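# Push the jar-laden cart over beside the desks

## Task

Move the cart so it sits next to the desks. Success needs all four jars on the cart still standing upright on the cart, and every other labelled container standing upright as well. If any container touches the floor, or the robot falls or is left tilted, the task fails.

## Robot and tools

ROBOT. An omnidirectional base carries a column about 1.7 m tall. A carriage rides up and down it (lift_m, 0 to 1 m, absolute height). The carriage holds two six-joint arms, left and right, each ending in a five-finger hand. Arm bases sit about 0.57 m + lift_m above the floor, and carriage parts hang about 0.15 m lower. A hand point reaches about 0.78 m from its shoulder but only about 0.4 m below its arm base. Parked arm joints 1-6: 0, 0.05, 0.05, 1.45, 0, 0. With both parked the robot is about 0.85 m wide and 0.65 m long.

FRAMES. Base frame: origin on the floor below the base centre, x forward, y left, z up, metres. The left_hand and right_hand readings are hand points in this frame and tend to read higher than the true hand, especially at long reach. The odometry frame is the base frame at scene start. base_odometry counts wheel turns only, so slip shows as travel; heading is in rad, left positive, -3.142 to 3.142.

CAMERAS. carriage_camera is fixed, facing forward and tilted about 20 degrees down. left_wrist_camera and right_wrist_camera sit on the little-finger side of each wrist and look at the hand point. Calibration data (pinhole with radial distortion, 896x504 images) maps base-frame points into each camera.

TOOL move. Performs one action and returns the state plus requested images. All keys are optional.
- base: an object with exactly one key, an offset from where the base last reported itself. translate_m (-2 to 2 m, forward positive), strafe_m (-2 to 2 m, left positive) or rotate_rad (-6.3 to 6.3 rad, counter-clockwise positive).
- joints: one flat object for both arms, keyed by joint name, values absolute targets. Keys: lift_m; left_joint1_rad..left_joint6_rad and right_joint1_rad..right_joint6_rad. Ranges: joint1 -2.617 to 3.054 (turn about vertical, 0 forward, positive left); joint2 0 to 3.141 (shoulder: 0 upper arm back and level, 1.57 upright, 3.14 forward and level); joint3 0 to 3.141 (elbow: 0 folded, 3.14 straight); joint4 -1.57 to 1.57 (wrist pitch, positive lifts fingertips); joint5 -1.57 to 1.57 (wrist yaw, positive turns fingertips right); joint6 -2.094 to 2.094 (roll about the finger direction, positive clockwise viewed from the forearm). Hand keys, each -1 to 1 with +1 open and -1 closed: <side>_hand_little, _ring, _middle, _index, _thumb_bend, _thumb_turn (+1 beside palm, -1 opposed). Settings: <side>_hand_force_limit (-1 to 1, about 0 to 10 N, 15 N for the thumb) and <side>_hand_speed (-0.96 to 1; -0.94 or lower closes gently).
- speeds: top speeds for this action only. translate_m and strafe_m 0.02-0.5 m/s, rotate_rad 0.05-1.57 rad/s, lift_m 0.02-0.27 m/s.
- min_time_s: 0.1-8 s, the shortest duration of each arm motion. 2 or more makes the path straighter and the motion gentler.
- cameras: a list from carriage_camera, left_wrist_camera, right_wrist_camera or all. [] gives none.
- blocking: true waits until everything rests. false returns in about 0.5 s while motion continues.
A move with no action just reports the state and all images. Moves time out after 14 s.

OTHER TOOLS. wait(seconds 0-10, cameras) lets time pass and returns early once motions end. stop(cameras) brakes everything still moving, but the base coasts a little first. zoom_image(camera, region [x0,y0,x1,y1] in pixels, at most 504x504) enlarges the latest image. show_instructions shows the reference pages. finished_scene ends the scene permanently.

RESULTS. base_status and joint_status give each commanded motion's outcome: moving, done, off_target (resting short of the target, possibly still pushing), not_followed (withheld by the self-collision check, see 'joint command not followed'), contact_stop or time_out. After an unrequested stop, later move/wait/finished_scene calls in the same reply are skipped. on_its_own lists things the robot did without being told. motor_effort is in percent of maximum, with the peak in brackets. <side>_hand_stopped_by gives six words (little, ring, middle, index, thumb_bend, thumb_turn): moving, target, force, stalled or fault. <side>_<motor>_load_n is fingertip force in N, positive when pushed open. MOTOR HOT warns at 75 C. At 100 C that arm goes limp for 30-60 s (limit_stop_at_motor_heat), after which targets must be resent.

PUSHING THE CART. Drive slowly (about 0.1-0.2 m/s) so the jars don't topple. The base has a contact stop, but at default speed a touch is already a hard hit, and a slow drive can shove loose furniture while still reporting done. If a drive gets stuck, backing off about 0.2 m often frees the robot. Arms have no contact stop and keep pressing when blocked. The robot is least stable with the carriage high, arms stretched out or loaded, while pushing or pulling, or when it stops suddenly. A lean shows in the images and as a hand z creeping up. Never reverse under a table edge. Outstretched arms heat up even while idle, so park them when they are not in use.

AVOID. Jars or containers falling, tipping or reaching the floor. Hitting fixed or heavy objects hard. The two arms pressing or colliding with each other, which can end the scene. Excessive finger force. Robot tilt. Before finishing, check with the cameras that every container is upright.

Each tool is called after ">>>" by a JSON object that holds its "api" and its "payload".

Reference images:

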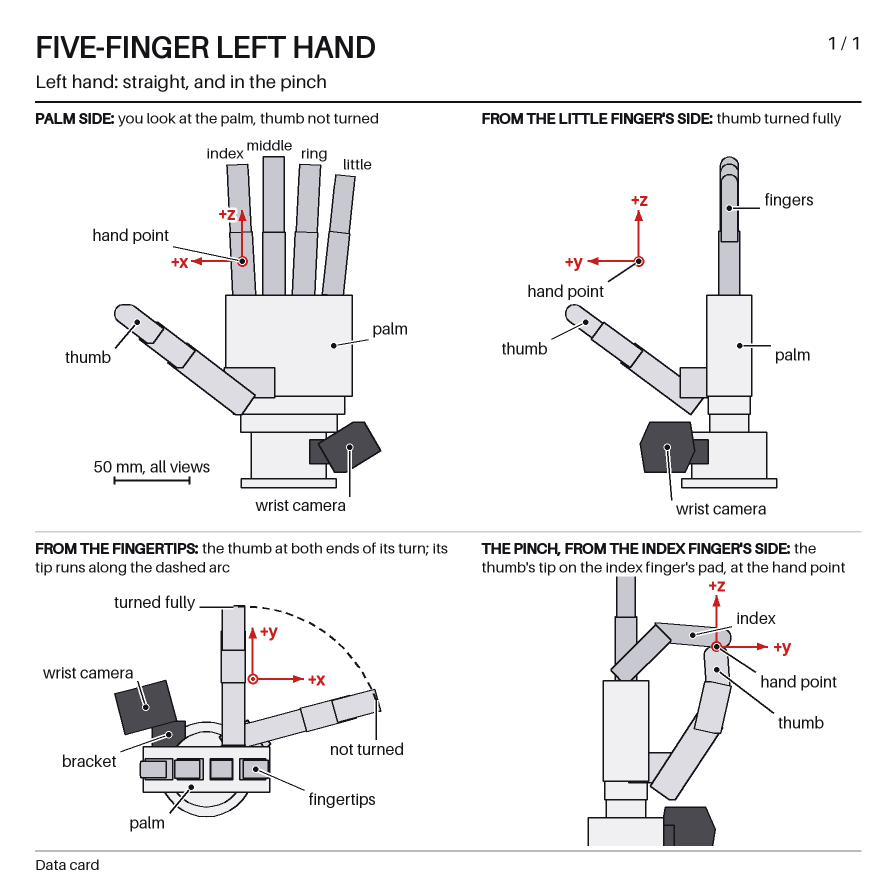

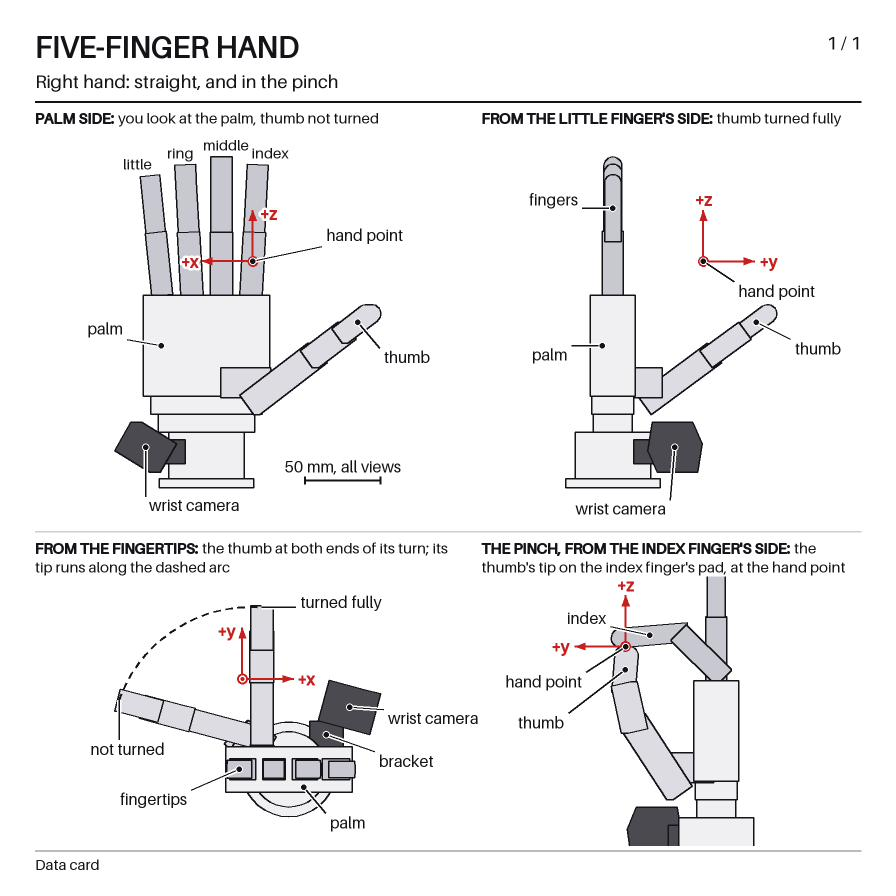

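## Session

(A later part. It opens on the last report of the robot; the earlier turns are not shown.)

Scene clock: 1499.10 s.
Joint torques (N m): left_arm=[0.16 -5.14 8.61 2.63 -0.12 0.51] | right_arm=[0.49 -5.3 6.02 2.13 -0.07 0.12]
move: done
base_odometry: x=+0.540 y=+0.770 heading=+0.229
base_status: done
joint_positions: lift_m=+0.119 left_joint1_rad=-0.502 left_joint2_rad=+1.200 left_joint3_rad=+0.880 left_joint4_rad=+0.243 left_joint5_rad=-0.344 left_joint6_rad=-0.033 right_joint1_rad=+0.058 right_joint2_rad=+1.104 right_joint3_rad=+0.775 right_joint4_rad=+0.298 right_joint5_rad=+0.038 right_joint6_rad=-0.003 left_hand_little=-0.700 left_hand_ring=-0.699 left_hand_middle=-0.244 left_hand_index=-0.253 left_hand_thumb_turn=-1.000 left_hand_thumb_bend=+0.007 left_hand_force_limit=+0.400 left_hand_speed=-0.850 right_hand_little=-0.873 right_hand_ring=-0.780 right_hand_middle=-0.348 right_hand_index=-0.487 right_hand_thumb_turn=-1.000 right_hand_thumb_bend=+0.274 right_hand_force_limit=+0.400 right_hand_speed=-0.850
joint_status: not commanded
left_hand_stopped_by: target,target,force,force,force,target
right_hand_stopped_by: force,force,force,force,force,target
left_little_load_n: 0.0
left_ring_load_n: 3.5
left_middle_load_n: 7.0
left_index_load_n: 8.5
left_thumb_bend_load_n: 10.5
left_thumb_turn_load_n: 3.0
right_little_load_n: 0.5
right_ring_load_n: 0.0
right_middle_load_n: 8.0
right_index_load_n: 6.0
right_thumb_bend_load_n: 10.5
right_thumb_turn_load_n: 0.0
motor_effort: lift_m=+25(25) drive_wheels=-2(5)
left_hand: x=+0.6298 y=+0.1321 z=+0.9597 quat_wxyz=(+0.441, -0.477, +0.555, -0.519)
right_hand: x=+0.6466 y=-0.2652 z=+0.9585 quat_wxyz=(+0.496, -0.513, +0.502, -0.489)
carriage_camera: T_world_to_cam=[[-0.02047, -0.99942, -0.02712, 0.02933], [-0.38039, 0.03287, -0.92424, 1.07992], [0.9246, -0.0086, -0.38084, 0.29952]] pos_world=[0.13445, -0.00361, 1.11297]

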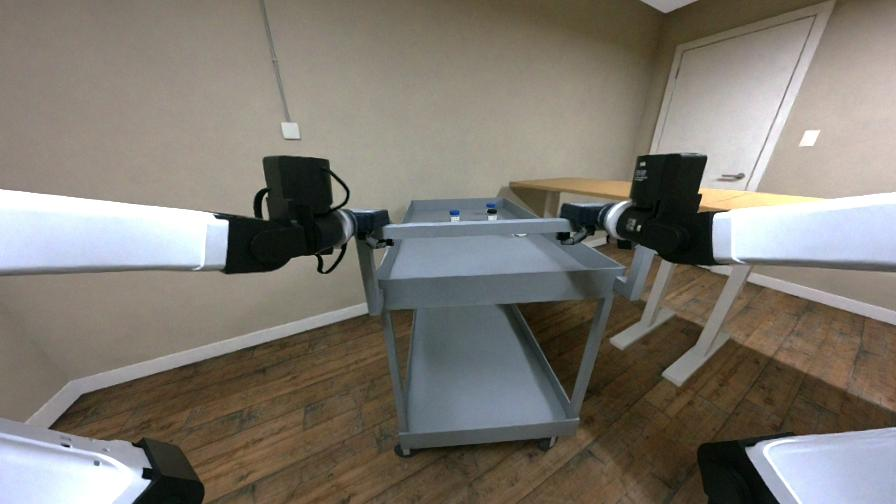

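>>> {"api": "move", "payload": {"base": {"strafe_m": -0.1}, "speeds": {"strafe_m": 0.07}}}

>>> {"api": "move", "payload": {"base": {"rotate_rad": 0.063}, "speeds": {"rotate_rad": 0.1}}}

>>> {"api": "move", "payload": {"base": {"strafe_m": -0.1}, "speeds": {"strafe_m": 0.07}}}

>>> {"api": "move", "payload": {"base": {"rotate_rad": 0.063}, "speeds": {"rotate_rad": 0.1}}}

>>> {"api": "move", "payload": {"base": {"strafe_m": -0.1}, "speeds": {"strafe_m": 0.07}}}

>>> {"api": "move", "payload": {"base": {"rotate_rad": 0.063}, "speeds": {"rotate_rad": 0.1}, "cameras": ["carriage_camera"]}}

Scene clock: 1512.67 s.
Joint torques (N m): left_arm=[-0.05 1.46 8.55 3.59 0.55 0.67] | right_arm=[-0.32 -8.18 5.98 1.55 0.78 0.14]
move: done
base_odometry: x=+0.563 y=+0.672 heading=+0.231
base_status: done
joint_positions: lift_m=+0.119 left_joint1_rad=-0.500 left_joint2_rad=+1.140 left_joint3_rad=+0.880 left_joint4_rad=+0.135 left_joint5_rad=-0.408 left_joint6_rad=-0.046 right_joint1_rad=+0.067 right_joint2_rad=+1.136 right_joint3_rad=+0.775 right_joint4_rad=+0.350 right_joint5_rad=-0.037 right_joint6_rad=-0.005 left_hand_little=-0.700 left_hand_ring=-0.699 left_hand_middle=-0.244 left_hand_index=-0.253 left_hand_thumb_turn=-1.000 left_hand_thumb_bend=+0.007 left_hand_force_limit=+0.400 left_hand_speed=-0.850 right_hand_little=-0.872 right_hand_ring=-0.779 right_hand_middle=-0.348 right_hand_index=-0.487 right_hand_thumb_turn=-1.000 right_hand_thumb_bend=+0.274 right_hand_force_limit=+0.400 right_hand_speed=-0.850
joint_status: not commanded
left_hand_stopped_by: target,target,force,force,force,target
right_hand_stopped_by: force,force,force,force,force,target
left_little_load_n: 0.0
left_ring_load_n: 6.5
left_middle_load_n: 6.0
left_index_load_n: 7.5
left_thumb_bend_load_n: 11.5
left_thumb_turn_load_n: 6.0
right_little_load_n: 13.5
right_ring_load_n: 5.5
right_middle_load_n: 8.5
right_index_load_n: 6.5
right_thumb_bend_load_n: 11.0
right_thumb_turn_load_n: 0.0
motor_effort: lift_m=+25(25) drive_wheels=+5(12)
left_hand: x=+0.6180 y=+0.1525 z=+0.9567 quat_wxyz=(+0.450, -0.503, +0.552, -0.490)
right_hand: x=+0.6509 y=-0.2466 z=+0.9593 quat_wxyz=(+0.521, -0.529, +0.475, -0.472)
pictures: none

Scene clock: 1513.73 s.
Joint torques (N m): left_arm=[0.25 -5.71 8.59 2.52 -0.24 0.54] | right_arm=[0.44 -4.93 6.04 2.09 -0.07 0.15]
move: done
base_odometry: x=+0.563 y=+0.672 heading=+0.293
base_status: done
joint_positions: lift_m=+0.119 left_joint1_rad=-0.503 left_joint2_rad=+1.205 left_joint3_rad=+0.880 left_joint4_rad=+0.252 left_joint5_rad=-0.329 left_joint6_rad=-0.036 right_joint1_rad=+0.059 right_joint2_rad=+1.099 right_joint3_rad=+0.775 right_joint4_rad=+0.300 right_joint5_rad=+0.038 right_joint6_rad=-0.005 left_hand_little=-0.700 left_hand_ring=-0.699 left_hand_middle=-0.244 left_hand_index=-0.253 left_hand_thumb_turn=-1.000 left_hand_thumb_bend=+0.007 left_hand_force_limit=+0.400 left_hand_speed=-0.850 right_hand_little=-0.873 right_hand_ring=-0.780 right_hand_middle=-0.348 right_hand_index=-0.487 right_hand_thumb_turn=-1.000 right_hand_thumb_bend=+0.274 right_hand_force_limit=+0.400 right_hand_speed=-0.850
joint_status: not commanded
left_hand_stopped_by: target,target,force,force,force,target
right_hand_stopped_by: force,force,force,force,force,target
left_little_load_n: 0.0
left_ring_load_n: 4.0
left_middle_load_n: 7.0
left_index_load_n: 8.5
left_thumb_bend_load_n: 10.0
left_thumb_turn_load_n: 2.0
right_little_load_n: 0.0
right_ring_load_n: 0.0
right_middle_load_n: 8.5
right_index_load_n: 6.0
right_thumb_bend_load_n: 10.5
right_thumb_turn_load_n: 0.5
motor_effort: lift_m=+25(25) drive_wheels=+0(5)
left_hand: x=+0.6299 y=+0.1278 z=+0.9599 quat_wxyz=(+0.436, -0.474, +0.557, -0.525)
right_hand: x=+0.6460 y=-0.2648 z=+0.9606 quat_wxyz=(+0.497, -0.513, +0.499, -0.490)
pictures: none

Scene clock: 1515.73 s.
Joint torques (N m): left_arm=[-0.05 0.18 8.58 3.41 0.54 0.56] | right_arm=[0.13 -7.28 6.01 1.7 0.7 0.14]
move: done
base_odometry: x=+0.592 y=+0.577 heading=+0.294
base_status: done
joint_positions: lift_m=+0.119 left_joint1_rad=-0.497 left_joint2_rad=+1.151 left_joint3_rad=+0.880 left_joint4_rad=+0.155 left_joint5_rad=-0.405 left_joint6_rad=-0.039 right_joint1_rad=+0.063 right_joint2_rad=+1.126 right_joint3_rad=+0.775 right_joint4_rad=+0.336 right_joint5_rad=-0.025 right_joint6_rad=-0.004 left_hand_little=-0.700 left_hand_ring=-0.699 left_hand_middle=-0.244 left_hand_index=-0.253 left_hand_thumb_turn=-1.000 left_hand_thumb_bend=+0.007 left_hand_force_limit=+0.400 left_hand_speed=-0.850 right_hand_little=-0.872 right_hand_ring=-0.779 right_hand_middle=-0.348 right_hand_index=-0.487 right_hand_thumb_turn=-1.000 right_hand_thumb_bend=+0.274 right_hand_force_limit=+0.400 right_hand_speed=-0.850
joint_status: not commanded
left_hand_stopped_by: target,target,force,force,force,target
right_hand_stopped_by: force,force,force,force,force,target
left_little_load_n: 0.0
left_ring_load_n: 7.5
left_middle_load_n: 6.0
left_index_load_n: 7.5
left_thumb_bend_load_n: 11.0
left_thumb_turn_load_n: 5.5
right_little_load_n: 12.5
right_ring_load_n: 4.0
right_middle_load_n: 8.5
right_index_load_n: 6.0
right_thumb_bend_load_n: 10.5
right_thumb_turn_load_n: 0.0
motor_effort: lift_m=+25(25) drive_wheels=+5(11)
left_hand: x=+0.6214 y=+0.1520 z=+0.9570 quat_wxyz=(+0.453, -0.500, +0.551, -0.491)
right_hand: x=+0.6495 y=-0.2504 z=+0.9593 quat_wxyz=(+0.517, -0.527, +0.480, -0.475)
pictures: none

Scene clock: 1516.80 s.
Joint torques (N m): left_arm=[0.14 -6.43 8.58 2.39 -0.34 0.45] | right_arm=[0.49 -4.98 6.01 2.09 -0.09 0.14]
move: done
base_odometry: x=+0.592 y=+0.576 heading=+0.357
base_status: done
joint_positions: lift_m=+0.119 left_joint1_rad=-0.501 left_joint2_rad=+1.212 left_joint3_rad=+0.880 left_joint4_rad=+0.266 left_joint5_rad=-0.314 left_joint6_rad=-0.028 right_joint1_rad=+0.058 right_joint2_rad=+1.099 right_joint3_rad=+0.775 right_joint4_rad=+0.300 right_joint5_rad=+0.040 right_joint6_rad=-0.004 left_hand_little=-0.700 left_hand_ring=-0.699 left_hand_middle=-0.244 left_hand_index=-0.253 left_hand_thumb_turn=-1.000 left_hand_thumb_bend=+0.007 left_hand_force_limit=+0.400 left_hand_speed=-0.850 right_hand_little=-0.873 right_hand_ring=-0.780 right_hand_middle=-0.348 right_hand_index=-0.487 right_hand_thumb_turn=-1.000 right_hand_thumb_bend=+0.274 right_hand_force_limit=+0.400 right_hand_speed=-0.850
joint_status: not commanded
left_hand_stopped_by: target,target,force,force,force,target
right_hand_stopped_by: force,force,force,force,force,target
left_little_load_n: 0.0
left_ring_load_n: 6.0
left_middle_load_n: 7.0
left_index_load_n: 8.5
left_thumb_bend_load_n: 10.0
left_thumb_turn_load_n: 1.5
right_little_load_n: 0.0
right_ring_load_n: 0.0
right_middle_load_n: 8.5
right_index_load_n: 6.5
right_thumb_bend_load_n: 10.5
right_thumb_turn_load_n: 0.5
motor_effort: lift_m=+25(25) drive_wheels=-3(5)
left_hand: x=+0.6311 y=+0.1253 z=+0.9604 quat_wxyz=(+0.435, -0.467, +0.560, -0.529)
right_hand: x=+0.6462 y=-0.2656 z=+0.9607 quat_wxyz=(+0.497, -0.512, +0.500, -0.491)
pictures: none

Scene clock: 1518.80 s.
Joint torques (N m): left_arm=[-0.47 -0.87 8.59 3.26 0.5 0.46] | right_arm=[0.44 -6.89 5.98 1.81 0.61 0.13]
move: done
base_odometry: x=+0.627 y=+0.483 heading=+0.358
base_status: done
joint_positions: lift_m=+0.119 left_joint1_rad=-0.495 left_joint2_rad=+1.160 left_joint3_rad=+0.880 left_joint4_rad=+0.178 left_joint5_rad=-0.402 left_joint6_rad=-0.030 right_joint1_rad=+0.059 right_joint2_rad=+1.121 right_joint3_rad=+0.775 right_joint4_rad=+0.327 right_joint5_rad=-0.018 right_joint6_rad=-0.003 left_hand_little=-0.700 left_hand_ring=-0.699 left_hand_middle=-0.244 left_hand_index=-0.253 left_hand_thumb_turn=-1.000 left_hand_thumb_bend=+0.007 left_hand_force_limit=+0.400 left_hand_speed=-0.850 right_hand_little=-0.872 right_hand_ring=-0.780 right_hand_middle=-0.348 right_hand_index=-0.487 right_hand_thumb_turn=-1.000 right_hand_thumb_bend=+0.274 right_hand_force_limit=+0.400 right_hand_speed=-0.850
joint_status: not commanded
left_hand_stopped_by: target,target,force,force,force,target
right_hand_stopped_by: force,force,force,force,force,target
left_little_load_n: 0.0
left_ring_load_n: 8.0
left_middle_load_n: 6.0
left_index_load_n: 7.5
left_thumb_bend_load_n: 11.5
left_thumb_turn_load_n: 4.5
right_little_load_n: 11.5
right_ring_load_n: 2.5
right_middle_load_n: 8.5
right_index_load_n: 6.5
right_thumb_bend_load_n: 11.0
right_thumb_turn_load_n: 0.0
motor_effort: lift_m=+25(25) drive_wheels=+6(10)
left_hand: x=+0.6245 y=+0.1513 z=+0.9592 quat_wxyz=(+0.456, -0.496, +0.549, -0.495)
right_hand: x=+0.6488 y=-0.2537 z=+0.9592 quat_wxyz=(+0.513, -0.524, +0.484, -0.477)
pictures: none

Scene clock: 1519.87 s.
Joint torques (N m): left_arm=[0.12 -6.98 8.68 2.32 -0.44 0.35] | right_arm=[0.62 -4.85 6.02 2.11 -0.11 0.14]
move: done
base_odometry: x=+0.627 y=+0.483 heading=+0.420
base_status: done
joint_positions: lift_m=+0.119 left_joint1_rad=-0.501 left_joint2_rad=+1.216 left_joint3_rad=+0.880 left_joint4_rad=+0.275 left_joint5_rad=-0.307 left_joint6_rad=-0.019 right_joint1_rad=+0.056 right_joint2_rad=+1.099 right_joint3_rad=+0.775 right_joint4_rad=+0.300 right_joint5_rad=+0.041 right_joint6_rad=-0.003 left_hand_little=-0.700 left_hand_ring=-0.699 left_hand_middle=-0.244 left_hand_index=-0.253 left_hand_thumb_turn=-1.000 left_hand_thumb_bend=+0.007 left_hand_force_limit=+0.400 left_hand_speed=-0.850 right_hand_little=-0.873 right_hand_ring=-0.780 right_hand_middle=-0.348 right_hand_index=-0.487 right_hand_thumb_turn=-1.000 right_hand_thumb_bend=+0.274 right_hand_force_limit=+0.400 right_hand_speed=-0.850
joint_status: not commanded
left_hand_stopped_by: target,target,force,force,force,target
right_hand_stopped_by: force,force,force,force,force,target
left_little_load_n: 0.0
left_ring_load_n: 8.0
left_middle_load_n: 7.0
left_index_load_n: 8.5
left_thumb_bend_load_n: 10.0
left_thumb_turn_load_n: 1.0
right_little_load_n: 0.0
right_ring_load_n: 0.0
right_middle_load_n: 8.5
right_index_load_n: 6.5
right_thumb_bend_load_n: 11.0
right_thumb_turn_load_n: 0.0
motor_effort: lift_m=+25(25) drive_wheels=-1(5)
left_hand: x=+0.6319 y=+0.1237 z=+0.9608 quat_wxyz=(+0.436, -0.462, +0.562, -0.530)
right_hand: x=+0.6462 y=-0.2664 z=+0.9610 quat_wxyz=(+0.497, -0.511, +0.501, -0.492)
carriage_camera: T_world_to_cam=[[-0.02047, -0.99942, -0.02712, 0.02933], [-0.38039, 0.03287, -0.92424, 1.07992], [0.9246, -0.0086, -0.38084, 0.29952]] pos_world=[0.13445, -0.00361, 1.11297]

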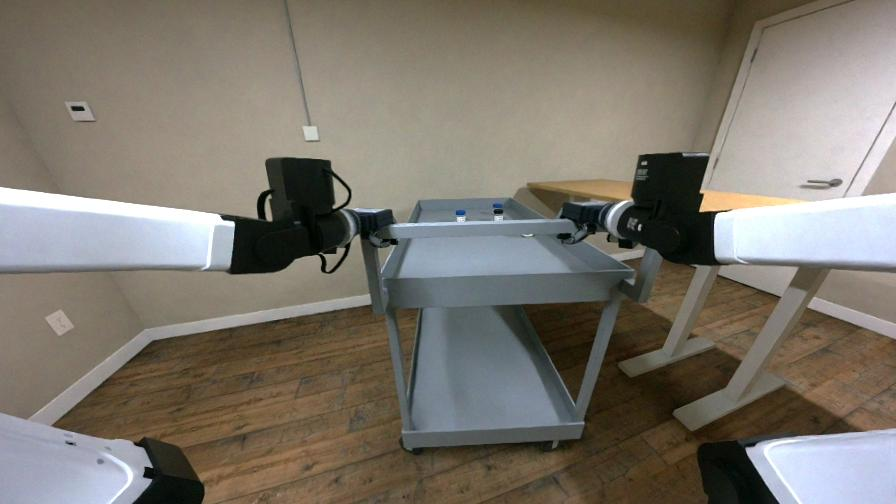

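>>> {"api": "move", "payload": {"base": {"strafe_m": -0.1}, "speeds": {"strafe_m": 0.07}}}

>>> {"api": "move", "payload": {"base": {"rotate_rad": 0.063}, "speeds": {"rotate_rad": 0.1}}}

>>> {"api": "move", "payload": {"base": {"strafe_m": -0.1}, "speeds": {"strafe_m": 0.07}}}

>>> {"api": "move", "payload": {"base": {"rotate_rad": 0.063}, "speeds": {"rotate_rad": 0.1}}}

>>> {"api": "move", "payload": {"base": {"strafe_m": -0.1}, "speeds": {"strafe_m": 0.07}}}

>>> {"api": "move", "payload": {"base": {"rotate_rad": 0.063}, "speeds": {"rotate_rad": 0.1}}}

>>> {"api": "move", "payload": {"base": {"strafe_m": -0.1}, "speeds": {"strafe_m": 0.07}}}

>>> {"api": "move", "payload": {"base": {"rotate_rad": 0.063}, "speeds": {"rotate_rad": 0.1}, "cameras": ["carriage_camera"]}}

Scene clock: 1539.23 s.
Joint torques (N m): left_arm=[-0.61 -1.74 8.55 3.06 0.55 0.4] | right_arm=[0.62 -6.46 6.02 1.88 0.49 0.13]
move: done
base_odometry: x=+0.668 y=+0.392 heading=+0.421
base_status: done
joint_positions: lift_m=+0.119 left_joint1_rad=-0.493 left_joint2_rad=+1.168 left_joint3_rad=+0.880 left_joint4_rad=+0.192 left_joint5_rad=-0.404 left_joint6_rad=-0.024 right_joint1_rad=+0.057 right_joint2_rad=+1.116 right_joint3_rad=+0.775 right_joint4_rad=+0.319 right_joint5_rad=-0.011 right_joint6_rad=-0.003 left_hand_little=-0.700 left_hand_ring=-0.699 left_hand_middle=-0.244 left_hand_index=-0.253 left_hand_thumb_turn=-1.000 left_hand_thumb_bend=+0.007 left_hand_force_limit=+0.400 left_hand_speed=-0.850 right_hand_little=-0.872 right_hand_ring=-0.780 right_hand_middle=-0.348 right_hand_index=-0.487 right_hand_thumb_turn=-1.000 right_hand_thumb_bend=+0.274 right_hand_force_limit=+0.400 right_hand_speed=-0.850
joint_status: not commanded
left_hand_stopped_by: target,target,force,force,force,target
right_hand_stopped_by: force,force,force,force,force,target
left_little_load_n: 0.0
left_ring_load_n: 9.0
left_middle_load_n: 6.5
left_index_load_n: 7.5
left_thumb_bend_load_n: 11.0
left_thumb_turn_load_n: 4.0
right_little_load_n: 11.0
right_ring_load_n: 2.0
right_middle_load_n: 8.5
right_index_load_n: 6.5
right_thumb_bend_load_n: 10.5
right_thumb_turn_load_n: 0.0
motor_effort: lift_m=+25(25) drive_wheels=+7(11)
left_hand: x=+0.6271 y=+0.1516 z=+0.9593 quat_wxyz=(+0.460, -0.495, +0.547, -0.495)
right_hand: x=+0.6480 y=-0.2559 z=+0.9592 quat_wxyz=(+0.510, -0.523, +0.487, -0.478)
pictures: none

Scene clock: 1540.30 s.
Joint torques (N m): left_arm=[0.16 -7.45 8.55 2.2 -0.56 0.36] | right_arm=[0.65 -4.88 6 2.2 -0.11 0.13]
move: done
base_odometry: x=+0.668 y=+0.391 heading=+0.484
base_status: done
joint_positions: lift_m=+0.119 left_joint1_rad=-0.501 left_joint2_rad=+1.222 left_joint3_rad=+0.880 left_joint4_rad=+0.287 left_joint5_rad=-0.298 left_joint6_rad=-0.020 right_joint1_rad=+0.056 right_joint2_rad=+1.099 right_joint3_rad=+0.775 right_joint4_rad=+0.293 right_joint5_rad=+0.041 right_joint6_rad=-0.003 left_hand_little=-0.700 left_hand_ring=-0.699 left_hand_middle=-0.244 left_hand_index=-0.253 left_hand_thumb_turn=-1.000 left_hand_thumb_bend=+0.007 left_hand_force_limit=+0.400 left_hand_speed=-0.850 right_hand_little=-0.873 right_hand_ring=-0.780 right_hand_middle=-0.348 right_hand_index=-0.487 right_hand_thumb_turn=-1.000 right_hand_thumb_bend=+0.274 right_hand_force_limit=+0.400 right_hand_speed=-0.850
joint_status: not commanded
left_hand_stopped_by: target,target,force,force,force,target
right_hand_stopped_by: force,force,force,force,force,target
left_little_load_n: 0.0
left_ring_load_n: 8.5
left_middle_load_n: 7.5
left_index_load_n: 8.5
left_thumb_bend_load_n: 10.0
left_thumb_turn_load_n: 1.5
right_little_load_n: 0.0
right_ring_load_n: 0.0
right_middle_load_n: 8.5
right_index_load_n: 6.5
right_thumb_bend_load_n: 10.5
right_thumb_turn_load_n: 0.0
motor_effort: lift_m=+25(25) drive_wheels=+0(5)
left_hand: x=+0.6328 y=+0.1211 z=+0.9613 quat_wxyz=(+0.434, -0.459, +0.562, -0.534)
right_hand: x=+0.6457 y=-0.2666 z=+0.9590 quat_wxyz=(+0.495, -0.512, +0.503, -0.490)
pictures: none

Scene clock: 1542.30 s.
Joint torques (N m): left_arm=[-0.73 -2.59 8.59 2.95 0.51 0.37] | right_arm=[0.66 -5.91 6.01 1.99 0.42 0.13]
move: done
base_odometry: x=+0.715 y=+0.303 heading=+0.485
base_status: done
joint_positions: lift_m=+0.119 left_joint1_rad=-0.492 left_joint2_rad=+1.177 left_joint3_rad=+0.880 left_joint4_rad=+0.207 left_joint5_rad=-0.404 left_joint6_rad=-0.022 right_joint1_rad=+0.056 right_joint2_rad=+1.110 right_joint3_rad=+0.775 right_joint4_rad=+0.310 right_joint5_rad=-0.002 right_joint6_rad=-0.003 left_hand_little=-0.700 left_hand_ring=-0.699 left_hand_middle=-0.244 left_hand_index=-0.253 left_hand_thumb_turn=-1.000 left_hand_thumb_bend=+0.007 left_hand_force_limit=+0.400 left_hand_speed=-0.850 right_hand_little=-0.872 right_hand_ring=-0.780 right_hand_middle=-0.348 right_hand_index=-0.487 right_hand_thumb_turn=-1.000 right_hand_thumb_bend=+0.274 right_hand_force_limit=+0.400 right_hand_speed=-0.850
joint_status: not commanded
left_hand_stopped_by: target,target,force,force,force,target
right_hand_stopped_by: force,force,force,force,force,target
left_little_load_n: 0.0
left_ring_load_n: 9.5
left_middle_load_n: 6.5
left_index_load_n: 8.0
left_thumb_bend_load_n: 11.0
left_thumb_turn_load_n: 4.0
right_little_load_n: 10.0
right_ring_load_n: 1.5
right_middle_load_n: 8.5
right_index_load_n: 6.5
right_thumb_bend_load_n: 11.0
right_thumb_turn_load_n: 0.5
motor_effort: lift_m=+25(25) drive_wheels=+7(9)
left_hand: x=+0.6295 y=+0.1510 z=+0.9594 quat_wxyz=(+0.461, -0.494, +0.546, -0.496)
right_hand: x=+0.6469 y=-0.2580 z=+0.9592 quat_wxyz=(+0.507, -0.521, +0.490, -0.480)
pictures: none

Scene clock: 1543.37 s.
Joint torques (N m): left_arm=[0.2 -7.99 8.57 2.14 -0.58 0.34] | right_arm=[0.68 -4.55 5.98 2.33 -0.03 0.14]
move: done
base_odometry: x=+0.715 y=+0.303 heading=+0.547
base_status: done
joint_positions: lift_m=+0.119 left_joint1_rad=-0.503 left_joint2_rad=+1.226 left_joint3_rad=+0.880 left_joint4_rad=+0.295 left_joint5_rad=-0.292 left_joint6_rad=-0.018 right_joint1_rad=+0.056 right_joint2_rad=+1.096 right_joint3_rad=+0.775 right_joint4_rad=+0.281 right_joint5_rad=+0.035 right_joint6_rad=-0.004 left_hand_little=-0.700 left_hand_ring=-0.699 left_hand_middle=-0.244 left_hand_index=-0.253 left_hand_thumb_turn=-1.000 left_hand_thumb_bend=+0.007 left_hand_force_limit=+0.400 left_hand_speed=-0.850 right_hand_little=-0.873 right_hand_ring=-0.780 right_hand_middle=-0.348 right_hand_index=-0.487 right_hand_thumb_turn=-1.000 right_hand_thumb_bend=+0.274 right_hand_force_limit=+0.400 right_hand_speed=-0.850
joint_status: not commanded
left_hand_stopped_by: target,target,force,force,force,target
right_hand_stopped_by: force,force,force,force,force,target
left_little_load_n: 0.0
left_ring_load_n: 9.5
left_middle_load_n: 7.5
left_index_load_n: 8.5
left_thumb_bend_load_n: 10.0
left_thumb_turn_load_n: 1.5
right_little_load_n: 0.0
right_ring_load_n: 0.0
right_middle_load_n: 8.5
right_index_load_n: 6.5
right_thumb_bend_load_n: 11.0
right_thumb_turn_load_n: 0.5
motor_effort: lift_m=+25(25) drive_wheels=+4(5)
left_hand: x=+0.6333 y=+0.1192 z=+0.9615 quat_wxyz=(+0.433, -0.457, +0.562, -0.536)
right_hand: x=+0.6442 y=-0.2655 z=+0.9570 quat_wxyz=(+0.494, -0.516, +0.503, -0.486)
pictures: none

Scene clock: 1545.37 s.
Joint torques (N m): left_arm=[-0.61 -3.6 8.54 2.8 0.52 0.33] | right_arm=[0.68 -5.26 5.97 2.12 0.38 0.14]
move: done
base_odometry: x=+0.767 y=+0.218 heading=+0.548
base_status: done
joint_positions: lift_m=+0.119 left_joint1_rad=-0.492 left_joint2_rad=+1.186 left_joint3_rad=+0.880 left_joint4_rad=+0.222 left_joint5_rad=-0.402 left_joint6_rad=-0.019 right_joint1_rad=+0.056 right_joint2_rad=+1.104 right_joint3_rad=+0.775 right_joint4_rad=+0.300 right_joint5_rad=+0.001 right_joint6_rad=-0.004 left_hand_little=-0.700 left_hand_ring=-0.699 left_hand_middle=-0.244 left_hand_index=-0.253 left_hand_thumb_turn=-1.000 left_hand_thumb_bend=+0.007 left_hand_force_limit=+0.400 left_hand_speed=-0.850 right_hand_little=-0.872 right_hand_ring=-0.780 right_hand_middle=-0.348 right_hand_index=-0.487 right_hand_thumb_turn=-1.000 right_hand_thumb_bend=+0.274 right_hand_force_limit=+0.400 right_hand_speed=-0.850
joint_status: not commanded
left_hand_stopped_by: target,target,force,force,force,target
right_hand_stopped_by: force,force,force,force,force,target
left_little_load_n: 0.0
left_ring_load_n: 9.0
left_middle_load_n: 6.5
left_index_load_n: 8.0
left_thumb_bend_load_n: 11.0
left_thumb_turn_load_n: 4.0
right_little_load_n: 9.0
right_ring_load_n: 0.5
right_middle_load_n: 8.5
right_index_load_n: 6.5
right_thumb_bend_load_n: 10.5
right_thumb_turn_load_n: 0.0
motor_effort: lift_m=+25(25) drive_wheels=+5(9)
left_hand: x=+0.6317 y=+0.1496 z=+0.9596 quat_wxyz=(+0.462, -0.492, +0.545, -0.498)
right_hand: x=+0.6454 y=-0.2589 z=+0.9591 quat_wxyz=(+0.505, -0.522, +0.492, -0.480)
pictures: none

Scene clock: 1546.43 s.
Joint torques (N m): left_arm=[0.2 -8.36 8.58 2.01 -0.62 0.33] | right_arm=[0.69 -3.89 5.98 2.48 0.04 0.17]
move: done
base_odometry: x=+0.767 y=+0.218 heading=+0.610
base_status: done
joint_positions: lift_m=+0.119 left_joint1_rad=-0.502 left_joint2_rad=+1.230 left_joint3_rad=+0.880 left_joint4_rad=+0.303 left_joint5_rad=-0.289 left_joint6_rad=-0.018 right_joint1_rad=+0.056 right_joint2_rad=+1.087 right_joint3_rad=+0.775 right_joint4_rad=+0.268 right_joint5_rad=+0.029 right_joint6_rad=-0.007 left_hand_little=-0.700 left_hand_ring=-0.699 left_hand_middle=-0.244 left_hand_index=-0.253 left_hand_thumb_turn=-1.000 left_hand_thumb_bend=+0.007 left_hand_force_limit=+0.400 left_hand_speed=-0.850 right_hand_little=-0.873 right_hand_ring=-0.780 right_hand_middle=-0.348 right_hand_index=-0.487 right_hand_thumb_turn=-1.000 right_hand_thumb_bend=+0.274 right_hand_force_limit=+0.400 right_hand_speed=-0.850
joint_status: not commanded
left_hand_stopped_by: target,target,force,force,force,target
right_hand_stopped_by: force,force,force,force,force,target
left_little_load_n: 0.0
left_ring_load_n: 11.5
left_middle_load_n: 7.5
left_index_load_n: 8.5
left_thumb_bend_load_n: 10.0
left_thumb_turn_load_n: 1.0
right_little_load_n: 0.5
right_ring_load_n: 0.0
right_middle_load_n: 8.0
right_index_load_n: 6.0
right_thumb_bend_load_n: 11.0
right_thumb_turn_load_n: 1.0
motor_effort: lift_m=+25(25) drive_wheels=+4(5)
left_hand: x=+0.6342 y=+0.1184 z=+0.9619 quat_wxyz=(+0.433, -0.455, +0.562, -0.538)
right_hand: x=+0.6420 y=-0.2647 z=+0.9568 quat_wxyz=(+0.493, -0.520, +0.502, -0.484)
pictures: none

Scene clock: 1548.43 s.
Joint torques (N m): left_arm=[-0.69 -4.34 8.55 2.7 0.43 0.32] | right_arm=[0.08 -4.67 6.01 2.23 0.33 0.11]
move: done
base_odometry: x=+0.824 y=+0.136 heading=+0.611
base_status: done
joint_positions: lift_m=+0.119 left_joint1_rad=-0.492 left_joint2_rad=+1.192 left_joint3_rad=+0.880 left_joint4_rad=+0.233 left_joint5_rad=-0.395 left_joint6_rad=-0.017 right_joint1_rad=+0.063 right_joint2_rad=+1.097 right_joint3_rad=+0.775 right_joint4_rad=+0.290 right_joint5_rad=+0.003 right_joint6_rad=-0.002 left_hand_little=-0.700 left_hand_ring=-0.699 left_hand_middle=-0.244 left_hand_index=-0.253 left_hand_thumb_turn=-1.000 left_hand_thumb_bend=+0.007 left_hand_force_limit=+0.400 left_hand_speed=-0.850 right_hand_little=-0.872 right_hand_ring=-0.780 right_hand_middle=-0.348 right_hand_index=-0.487 right_hand_thumb_turn=-1.000 right_hand_thumb_bend=+0.274 right_hand_force_limit=+0.400 right_hand_speed=-0.850
joint_status: not commanded
left_hand_stopped_by: target,target,force,force,force,target
right_hand_stopped_by: force,force,force,force,force,target
left_little_load_n: 0.0
left_ring_load_n: 8.5
left_middle_load_n: 6.5
left_index_load_n: 8.0
left_thumb_bend_load_n: 10.5
left_thumb_turn_load_n: 4.0
right_little_load_n: 7.0
right_ring_load_n: 0.0
right_middle_load_n: 8.5
right_index_load_n: 6.5
right_thumb_bend_load_n: 10.5
right_thumb_turn_load_n: 0.0
motor_effort: lift_m=+25(25) drive_wheels=+6(9)
left_hand: x=+0.6328 y=+0.1473 z=+0.9597 quat_wxyz=(+0.461, -0.489, +0.546, -0.501)
right_hand: x=+0.6434 y=-0.2564 z=+0.9590 quat_wxyz=(+0.506, -0.523, +0.492, -0.478)
pictures: none

Scene clock: 1549.50 s.
Joint torques (N m): left_arm=[0.14 -8.66 8.58 1.98 -0.65 0.33] | right_arm=[0.23 -3.08 6 2.65 0.06 0.16]
move: done
base_odometry: x=+0.824 y=+0.136 heading=+0.674
base_status: done
joint_positions: lift_m=+0.119 left_joint1_rad=-0.501 left_joint2_rad=+1.233 left_joint3_rad=+0.880 left_joint4_rad=+0.308 left_joint5_rad=-0.287 left_joint6_rad=-0.017 right_joint1_rad=+0.061 right_joint2_rad=+1.079 right_joint3_rad=+0.775 right_joint4_rad=+0.255 right_joint5_rad=+0.027 right_joint6_rad=-0.006 left_hand_little=-0.700 left_hand_ring=-0.699 left_hand_middle=-0.244 left_hand_index=-0.253 left_hand_thumb_turn=-1.000 left_hand_thumb_bend=+0.007 left_hand_force_limit=+0.400 left_hand_speed=-0.850 right_hand_little=-0.873 right_hand_ring=-0.780 right_hand_middle=-0.348 right_hand_index=-0.487 right_hand_thumb_turn=-1.000 right_hand_thumb_bend=+0.274 right_hand_force_limit=+0.400 right_hand_speed=-0.850
joint_status: not commanded
left_hand_stopped_by: target,target,force,force,force,target
right_hand_stopped_by: force,force,force,force,force,target
left_little_load_n: 0.0
left_ring_load_n: 13.5
left_middle_load_n: 7.0
left_index_load_n: 8.5
left_thumb_bend_load_n: 10.0
left_thumb_turn_load_n: 1.0
right_little_load_n: 0.0
right_ring_load_n: 0.0
right_middle_load_n: 8.0
right_index_load_n: 6.0
right_thumb_bend_load_n: 11.0
right_thumb_turn_load_n: 1.0
motor_effort: lift_m=+25(25) drive_wheels=+4(6)
left_hand: x=+0.6348 y=+0.1179 z=+0.9625 quat_wxyz=(+0.433, -0.454, +0.561, -0.540)
right_hand: x=+0.6394 y=-0.2622 z=+0.9566 quat_wxyz=(+0.494, -0.523, +0.501, -0.481)
carriage_camera: T_world_to_cam=[[-0.02047, -0.99942, -0.02712, 0.02933], [-0.38039, 0.03287, -0.92424, 1.07992], [0.9246, -0.0086, -0.38084, 0.29952]] pos_world=[0.13445, -0.00361, 1.11297]

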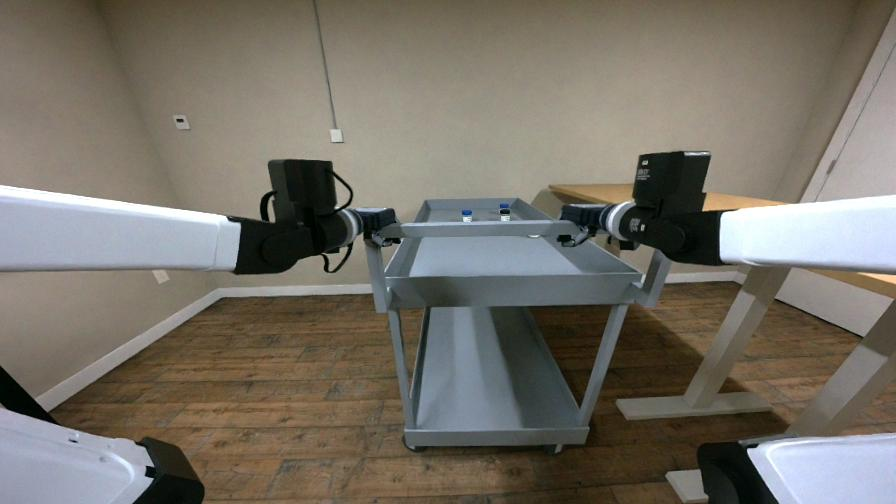

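>>> {"api": "move", "payload": {"base": {"strafe_m": -0.1}, "speeds": {"strafe_m": 0.07}}}

>>> {"api": "move", "payload": {"base": {"rotate_rad": 0.063}, "speeds": {"rotate_rad": 0.1}}}

>>> {"api": "move", "payload": {"base": {"strafe_m": -0.1}, "speeds": {"strafe_m": 0.07}}}

>>> {"api": "move", "payload": {"base": {"rotate_rad": 0.063}, "speeds": {"rotate_rad": 0.1}}}

>>> {"api": "move", "payload": {"base": {"translate_m": -0.15}, "speeds": {"translate_m": 0.08}, "cameras": ["carriage_camera"]}}

Scene clock: 1579.90 s.
Joint torques (N m): left_arm=[-0.75 -5.01 8.57 2.58 0.41 0.29] | right_arm=[-0.35 -4.08 5.93 2.37 0.28 0.11]
move: done
base_odometry: x=+0.887 y=+0.058 heading=+0.675
base_status: done
joint_positions: lift_m=+0.119 left_joint1_rad=-0.493 left_joint2_rad=+1.198 left_joint3_rad=+0.880 left_joint4_rad=+0.241 left_joint5_rad=-0.389 left_joint6_rad=-0.016 right_joint1_rad=+0.067 right_joint2_rad=+1.090 right_joint3_rad=+0.775 right_joint4_rad=+0.279 right_joint5_rad=+0.011 right_joint6_rad=-0.001 left_hand_little=-0.700 left_hand_ring=-0.699 left_hand_middle=-0.244 left_hand_index=-0.253 left_hand_thumb_turn=-1.000 left_hand_thumb_bend=+0.007 left_hand_force_limit=+0.400 left_hand_speed=-0.850 right_hand_little=-0.873 right_hand_ring=-0.780 right_hand_middle=-0.348 right_hand_index=-0.487 right_hand_thumb_turn=-1.000 right_hand_thumb_bend=+0.274 right_hand_force_limit=+0.400 right_hand_speed=-0.850
joint_status: not commanded
left_hand_stopped_by: target,target,force,force,force,target
right_hand_stopped_by: force,force,force,force,force,target
left_little_load_n: 0.0
left_ring_load_n: 8.0
left_middle_load_n: 6.5
left_index_load_n: 8.0
left_thumb_bend_load_n: 10.5
left_thumb_turn_load_n: 4.0
right_little_load_n: 5.0
right_ring_load_n: 0.0
right_middle_load_n: 8.5
right_index_load_n: 6.0
right_thumb_bend_load_n: 11.0
right_thumb_turn_load_n: 0.0
motor_effort: lift_m=+25(25) drive_wheels=+6(8)
left_hand: x=+0.6338 y=+0.1455 z=+0.9597 quat_wxyz=(+0.460, -0.487, +0.546, -0.503)
right_hand: x=+0.6418 y=-0.2561 z=+0.9590 quat_wxyz=(+0.504, -0.523, +0.494, -0.478)
pictures: none

Scene clock: 1580.97 s.
Joint torques (N m): left_arm=[0.09 -9.18 8.61 1.89 -0.65 0.32] | right_arm=[0.14 -2.45 5.9 2.77 0.05 0.15]
move: done
base_odometry: x=+0.887 y=+0.057 heading=+0.737
base_status: done
joint_positions: lift_m=+0.119 left_joint1_rad=-0.501 left_joint2_rad=+1.237 left_joint3_rad=+0.880 left_joint4_rad=+0.316 left_joint5_rad=-0.285 left_joint6_rad=-0.017 right_joint1_rad=+0.062 right_joint2_rad=+1.072 right_joint3_rad=+0.775 right_joint4_rad=+0.244 right_joint5_rad=+0.028 right_joint6_rad=-0.005 left_hand_little=-0.700 left_hand_ring=-0.698 left_hand_middle=-0.244 left_hand_index=-0.253 left_hand_thumb_turn=-1.000 left_hand_thumb_bend=+0.007 left_hand_force_limit=+0.400 left_hand_speed=-0.850 right_hand_little=-0.873 right_hand_ring=-0.780 right_hand_middle=-0.348 right_hand_index=-0.487 right_hand_thumb_turn=-1.000 right_hand_thumb_bend=+0.274 right_hand_force_limit=+0.400 right_hand_speed=-0.850
joint_status: not commanded
left_hand_stopped_by: target,target,force,force,force,target
right_hand_stopped_by: force,force,force,force,force,target
left_little_load_n: 0.0
left_ring_load_n: 15.5
left_middle_load_n: 7.5
left_index_load_n: 8.5
left_thumb_bend_load_n: 10.0
left_thumb_turn_load_n: 0.5
right_little_load_n: 0.5
right_ring_load_n: 0.0
right_middle_load_n: 8.0
right_index_load_n: 6.0
right_thumb_bend_load_n: 11.0
right_thumb_turn_load_n: 1.0
motor_effort: lift_m=+25(25) drive_wheels=+5(7)
left_hand: x=+0.6357 y=+0.1170 z=+0.9627 quat_wxyz=(+0.433, -0.453, +0.561, -0.541)
right_hand: x=+0.6376 y=-0.2621 z=+0.9564 quat_wxyz=(+0.493, -0.523, +0.503, -0.480)
pictures: none

Scene clock: 1582.97 s.
Joint torques (N m): left_arm=[-0.51 -5.56 8.53 2.5 0.36 0.29] | right_arm=[-0.49 -3.69 5.98 2.44 0.2 0.11]
move: done
base_odometry: x=+0.954 y=-0.017 heading=+0.738
base_status: done
joint_positions: lift_m=+0.119 left_joint1_rad=-0.493 left_joint2_rad=+1.204 left_joint3_rad=+0.880 left_joint4_rad=+0.253 left_joint5_rad=-0.385 left_joint6_rad=-0.014 right_joint1_rad=+0.069 right_joint2_rad=+1.086 right_joint3_rad=+0.775 right_joint4_rad=+0.273 right_joint5_rad=+0.014 right_joint6_rad=-0.001 left_hand_little=-0.700 left_hand_ring=-0.699 left_hand_middle=-0.244 left_hand_index=-0.253 left_hand_thumb_turn=-1.000 left_hand_thumb_bend=+0.007 left_hand_force_limit=+0.400 left_hand_speed=-0.850 right_hand_little=-0.873 right_hand_ring=-0.780 right_hand_middle=-0.348 right_hand_index=-0.487 right_hand_thumb_turn=-1.000 right_hand_thumb_bend=+0.274 right_hand_force_limit=+0.400 right_hand_speed=-0.850
joint_status: not commanded
left_hand_stopped_by: target,target,force,force,force,target
right_hand_stopped_by: force,force,force,force,force,target
left_little_load_n: 0.0
left_ring_load_n: 7.0
left_middle_load_n: 6.5
left_index_load_n: 8.0
left_thumb_bend_load_n: 10.5
left_thumb_turn_load_n: 3.5
right_little_load_n: 3.5
right_ring_load_n: 0.0
right_middle_load_n: 8.5
right_index_load_n: 6.0
right_thumb_bend_load_n: 10.5
right_thumb_turn_load_n: 0.0
motor_effort: lift_m=+25(25) drive_wheels=+4(9)
left_hand: x=+0.6351 y=+0.1437 z=+0.9598 quat_wxyz=(+0.460, -0.484, +0.546, -0.505)
right_hand: x=+0.6407 y=-0.2561 z=+0.9588 quat_wxyz=(+0.503, -0.523, +0.495, -0.477)
pictures: none

Scene clock: 1584.03 s.
Joint torques (N m): left_arm=[0.08 -9.62 8.64 1.84 -0.73 0.31] | right_arm=[0.25 -1.94 6 2.89 0.06 0.15]
move: done
base_odometry: x=+0.954 y=-0.017 heading=+0.800
base_status: done
joint_positions: lift_m=+0.119 left_joint1_rad=-0.501 left_joint2_rad=+1.241 left_joint3_rad=+0.880 left_joint4_rad=+0.324 left_joint5_rad=-0.282 left_joint6_rad=-0.017 right_joint1_rad=+0.061 right_joint2_rad=+1.066 right_joint3_rad=+0.775 right_joint4_rad=+0.234 right_joint5_rad=+0.028 right_joint6_rad=-0.005 left_hand_little=-0.700 left_hand_ring=-0.698 left_hand_middle=-0.244 left_hand_index=-0.253 left_hand_thumb_turn=-1.000 left_hand_thumb_bend=+0.007 left_hand_force_limit=+0.400 left_hand_speed=-0.850 right_hand_little=-0.873 right_hand_ring=-0.780 right_hand_middle=-0.348 right_hand_index=-0.487 right_hand_thumb_turn=-1.000 right_hand_thumb_bend=+0.274 right_hand_force_limit=+0.400 right_hand_speed=-0.850
joint_status: not commanded
left_hand_stopped_by: target,target,force,force,force,target
right_hand_stopped_by: force,force,force,force,force,target
left_little_load_n: 0.0
left_ring_load_n: 17.0
left_middle_load_n: 7.0
left_index_load_n: 8.5
left_thumb_bend_load_n: 10.0
left_thumb_turn_load_n: 0.5
right_little_load_n: 0.0
right_ring_load_n: 0.0
right_middle_load_n: 8.0
right_index_load_n: 6.0
right_thumb_bend_load_n: 11.0
right_thumb_turn_load_n: 1.5
motor_effort: lift_m=+25(25) drive_wheels=+3(6)
left_hand: x=+0.6366 y=+0.1161 z=+0.9631 quat_wxyz=(+0.433, -0.452, +0.560, -0.543)
right_hand: x=+0.6360 y=-0.2624 z=+0.9562 quat_wxyz=(+0.492, -0.524, +0.504, -0.479)
pictures: none

Scene clock: 1586.53 s.
Joint torques (N m): left_arm=[0.05 -9.89 8.55 1.83 -0.61 0.32] | right_arm=[0.18 -2.24 6 2.81 0.07 0.15]
move: done
base_odometry: x=+0.850 y=-0.124 heading=+0.799
base_status: done
joint_positions: lift_m=+0.119 left_joint1_rad=-0.501 left_joint2_rad=+1.244 left_joint3_rad=+0.880 left_joint4_rad=+0.325 left_joint5_rad=-0.286 left_joint6_rad=-0.017 right_joint1_rad=+0.061 right_joint2_rad=+1.070 right_joint3_rad=+0.775 right_joint4_rad=+0.240 right_joint5_rad=+0.027 right_joint6_rad=-0.005 left_hand_little=-0.700 left_hand_ring=-0.698 left_hand_middle=-0.244 left_hand_index=-0.253 left_hand_thumb_turn=-1.000 left_hand_thumb_bend=+0.007 left_hand_force_limit=+0.400 left_hand_speed=-0.850 right_hand_little=-0.873 right_hand_ring=-0.780 right_hand_middle=-0.348 right_hand_index=-0.487 right_hand_thumb_turn=-1.000 right_hand_thumb_bend=+0.274 right_hand_force_limit=+0.400 right_hand_speed=-0.850
joint_status: not commanded
left_hand_stopped_by: target,target,force,force,force,target
right_hand_stopped_by: force,force,force,force,force,target
left_little_load_n: 0.0
left_ring_load_n: 11.0
left_middle_load_n: 7.0
left_index_load_n: 8.5
left_thumb_bend_load_n: 10.0
left_thumb_turn_load_n: 1.0
right_little_load_n: 0.0
right_ring_load_n: 0.0
right_middle_load_n: 8.0
right_index_load_n: 6.0
right_thumb_bend_load_n: 11.0
right_thumb_turn_load_n: 0.5
motor_effort: lift_m=+25(25) drive_wheels=+0(9)
left_hand: x=+0.6375 y=+0.1167 z=+0.9619 quat_wxyz=(+0.434, -0.454, +0.559, -0.541)
right_hand: x=+0.6371 y=-0.2621 z=+0.9561 quat_wxyz=(+0.493, -0.524, +0.503, -0.479)
carriage_camera: T_world_to_cam=[[-0.02047, -0.99942, -0.02712, 0.02933], [-0.38039, 0.03287, -0.92424, 1.07992], [0.9246, -0.0086, -0.38084, 0.29952]] pos_world=[0.13445, -0.00361, 1.11297]

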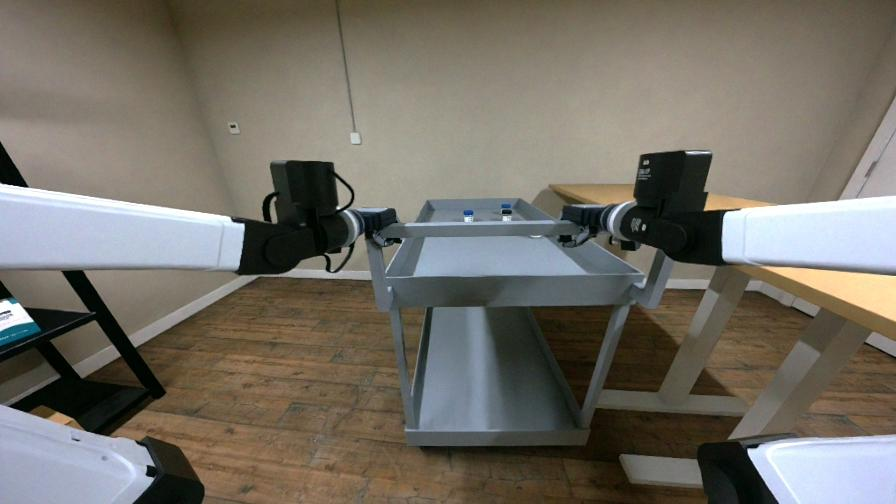

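>>> {"api": "move", "payload": {"base": {"translate_m": -0.5}, "speeds": {"translate_m": 0.12}, "cameras": ["carriage_camera"]}}

Scene clock: 1599.20 s.
Joint torques (N m): left_arm=[0.44 -9.47 8.53 1.89 -0.72 0.34] | right_arm=[0.17 -2.7 5.98 2.68 0.06 0.15]
move: done
base_odometry: x=+0.501 y=-0.483 heading=+0.799
base_status: done
joint_positions: lift_m=+0.119 left_joint1_rad=-0.505 left_joint2_rad=+1.240 left_joint3_rad=+0.880 left_joint4_rad=+0.317 left_joint5_rad=-0.280 left_joint6_rad=-0.019 right_joint1_rad=+0.061 right_joint2_rad=+1.075 right_joint3_rad=+0.775 right_joint4_rad=+0.252 right_joint5_rad=+0.027 right_joint6_rad=-0.005 left_hand_little=-0.700 left_hand_ring=-0.698 left_hand_middle=-0.244 left_hand_index=-0.253 left_hand_thumb_turn=-1.000 left_hand_thumb_bend=+0.007 left_hand_force_limit=+0.400 left_hand_speed=-0.850 right_hand_little=-0.873 right_hand_ring=-0.780 right_hand_middle=-0.348 right_hand_index=-0.487 right_hand_thumb_turn=-1.000 right_hand_thumb_bend=+0.274 right_hand_force_limit=+0.400 right_hand_speed=-0.850
joint_status: not commanded
left_hand_stopped_by: target,target,force,force,force,target
right_hand_stopped_by: force,force,force,force,force,target
left_little_load_n: 0.0
left_ring_load_n: 7.5
left_middle_load_n: 7.5
left_index_load_n: 8.5
left_thumb_bend_load_n: 10.0
left_thumb_turn_load_n: 2.5
right_little_load_n: 0.0
right_ring_load_n: 0.5
right_middle_load_n: 8.0
right_index_load_n: 6.5
right_thumb_bend_load_n: 11.0
right_thumb_turn_load_n: 0.5
motor_effort: lift_m=+25(25) drive_wheels=+0(9)
left_hand: x=+0.6352 y=+0.1144 z=+0.9618 quat_wxyz=(+0.430, -0.452, +0.562, -0.543)
right_hand: x=+0.6386 y=-0.2620 z=+0.9573 quat_wxyz=(+0.495, -0.522, +0.501, -0.481)
carriage_camera: T_world_to_cam=[[-0.02047, -0.99942, -0.02712, 0.02933], [-0.38039, 0.03287, -0.92424, 1.07992], [0.9246, -0.0086, -0.38084, 0.29952]] pos_world=[0.13445, -0.00361, 1.11297]

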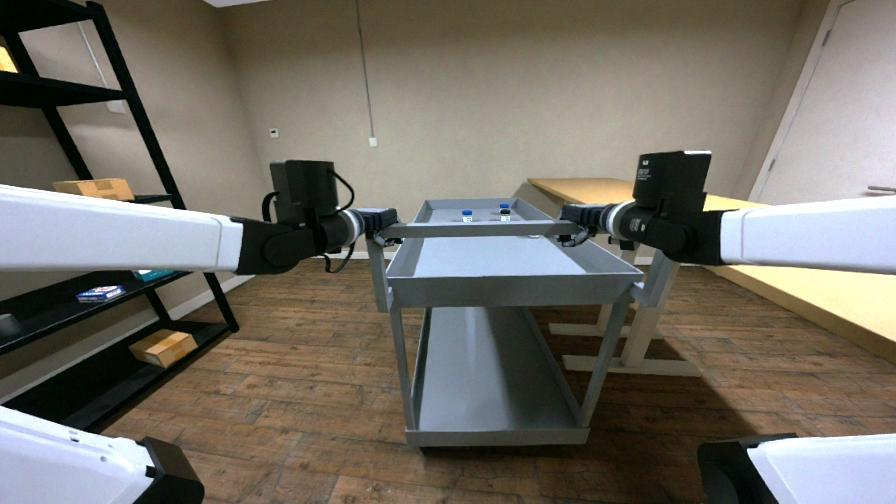

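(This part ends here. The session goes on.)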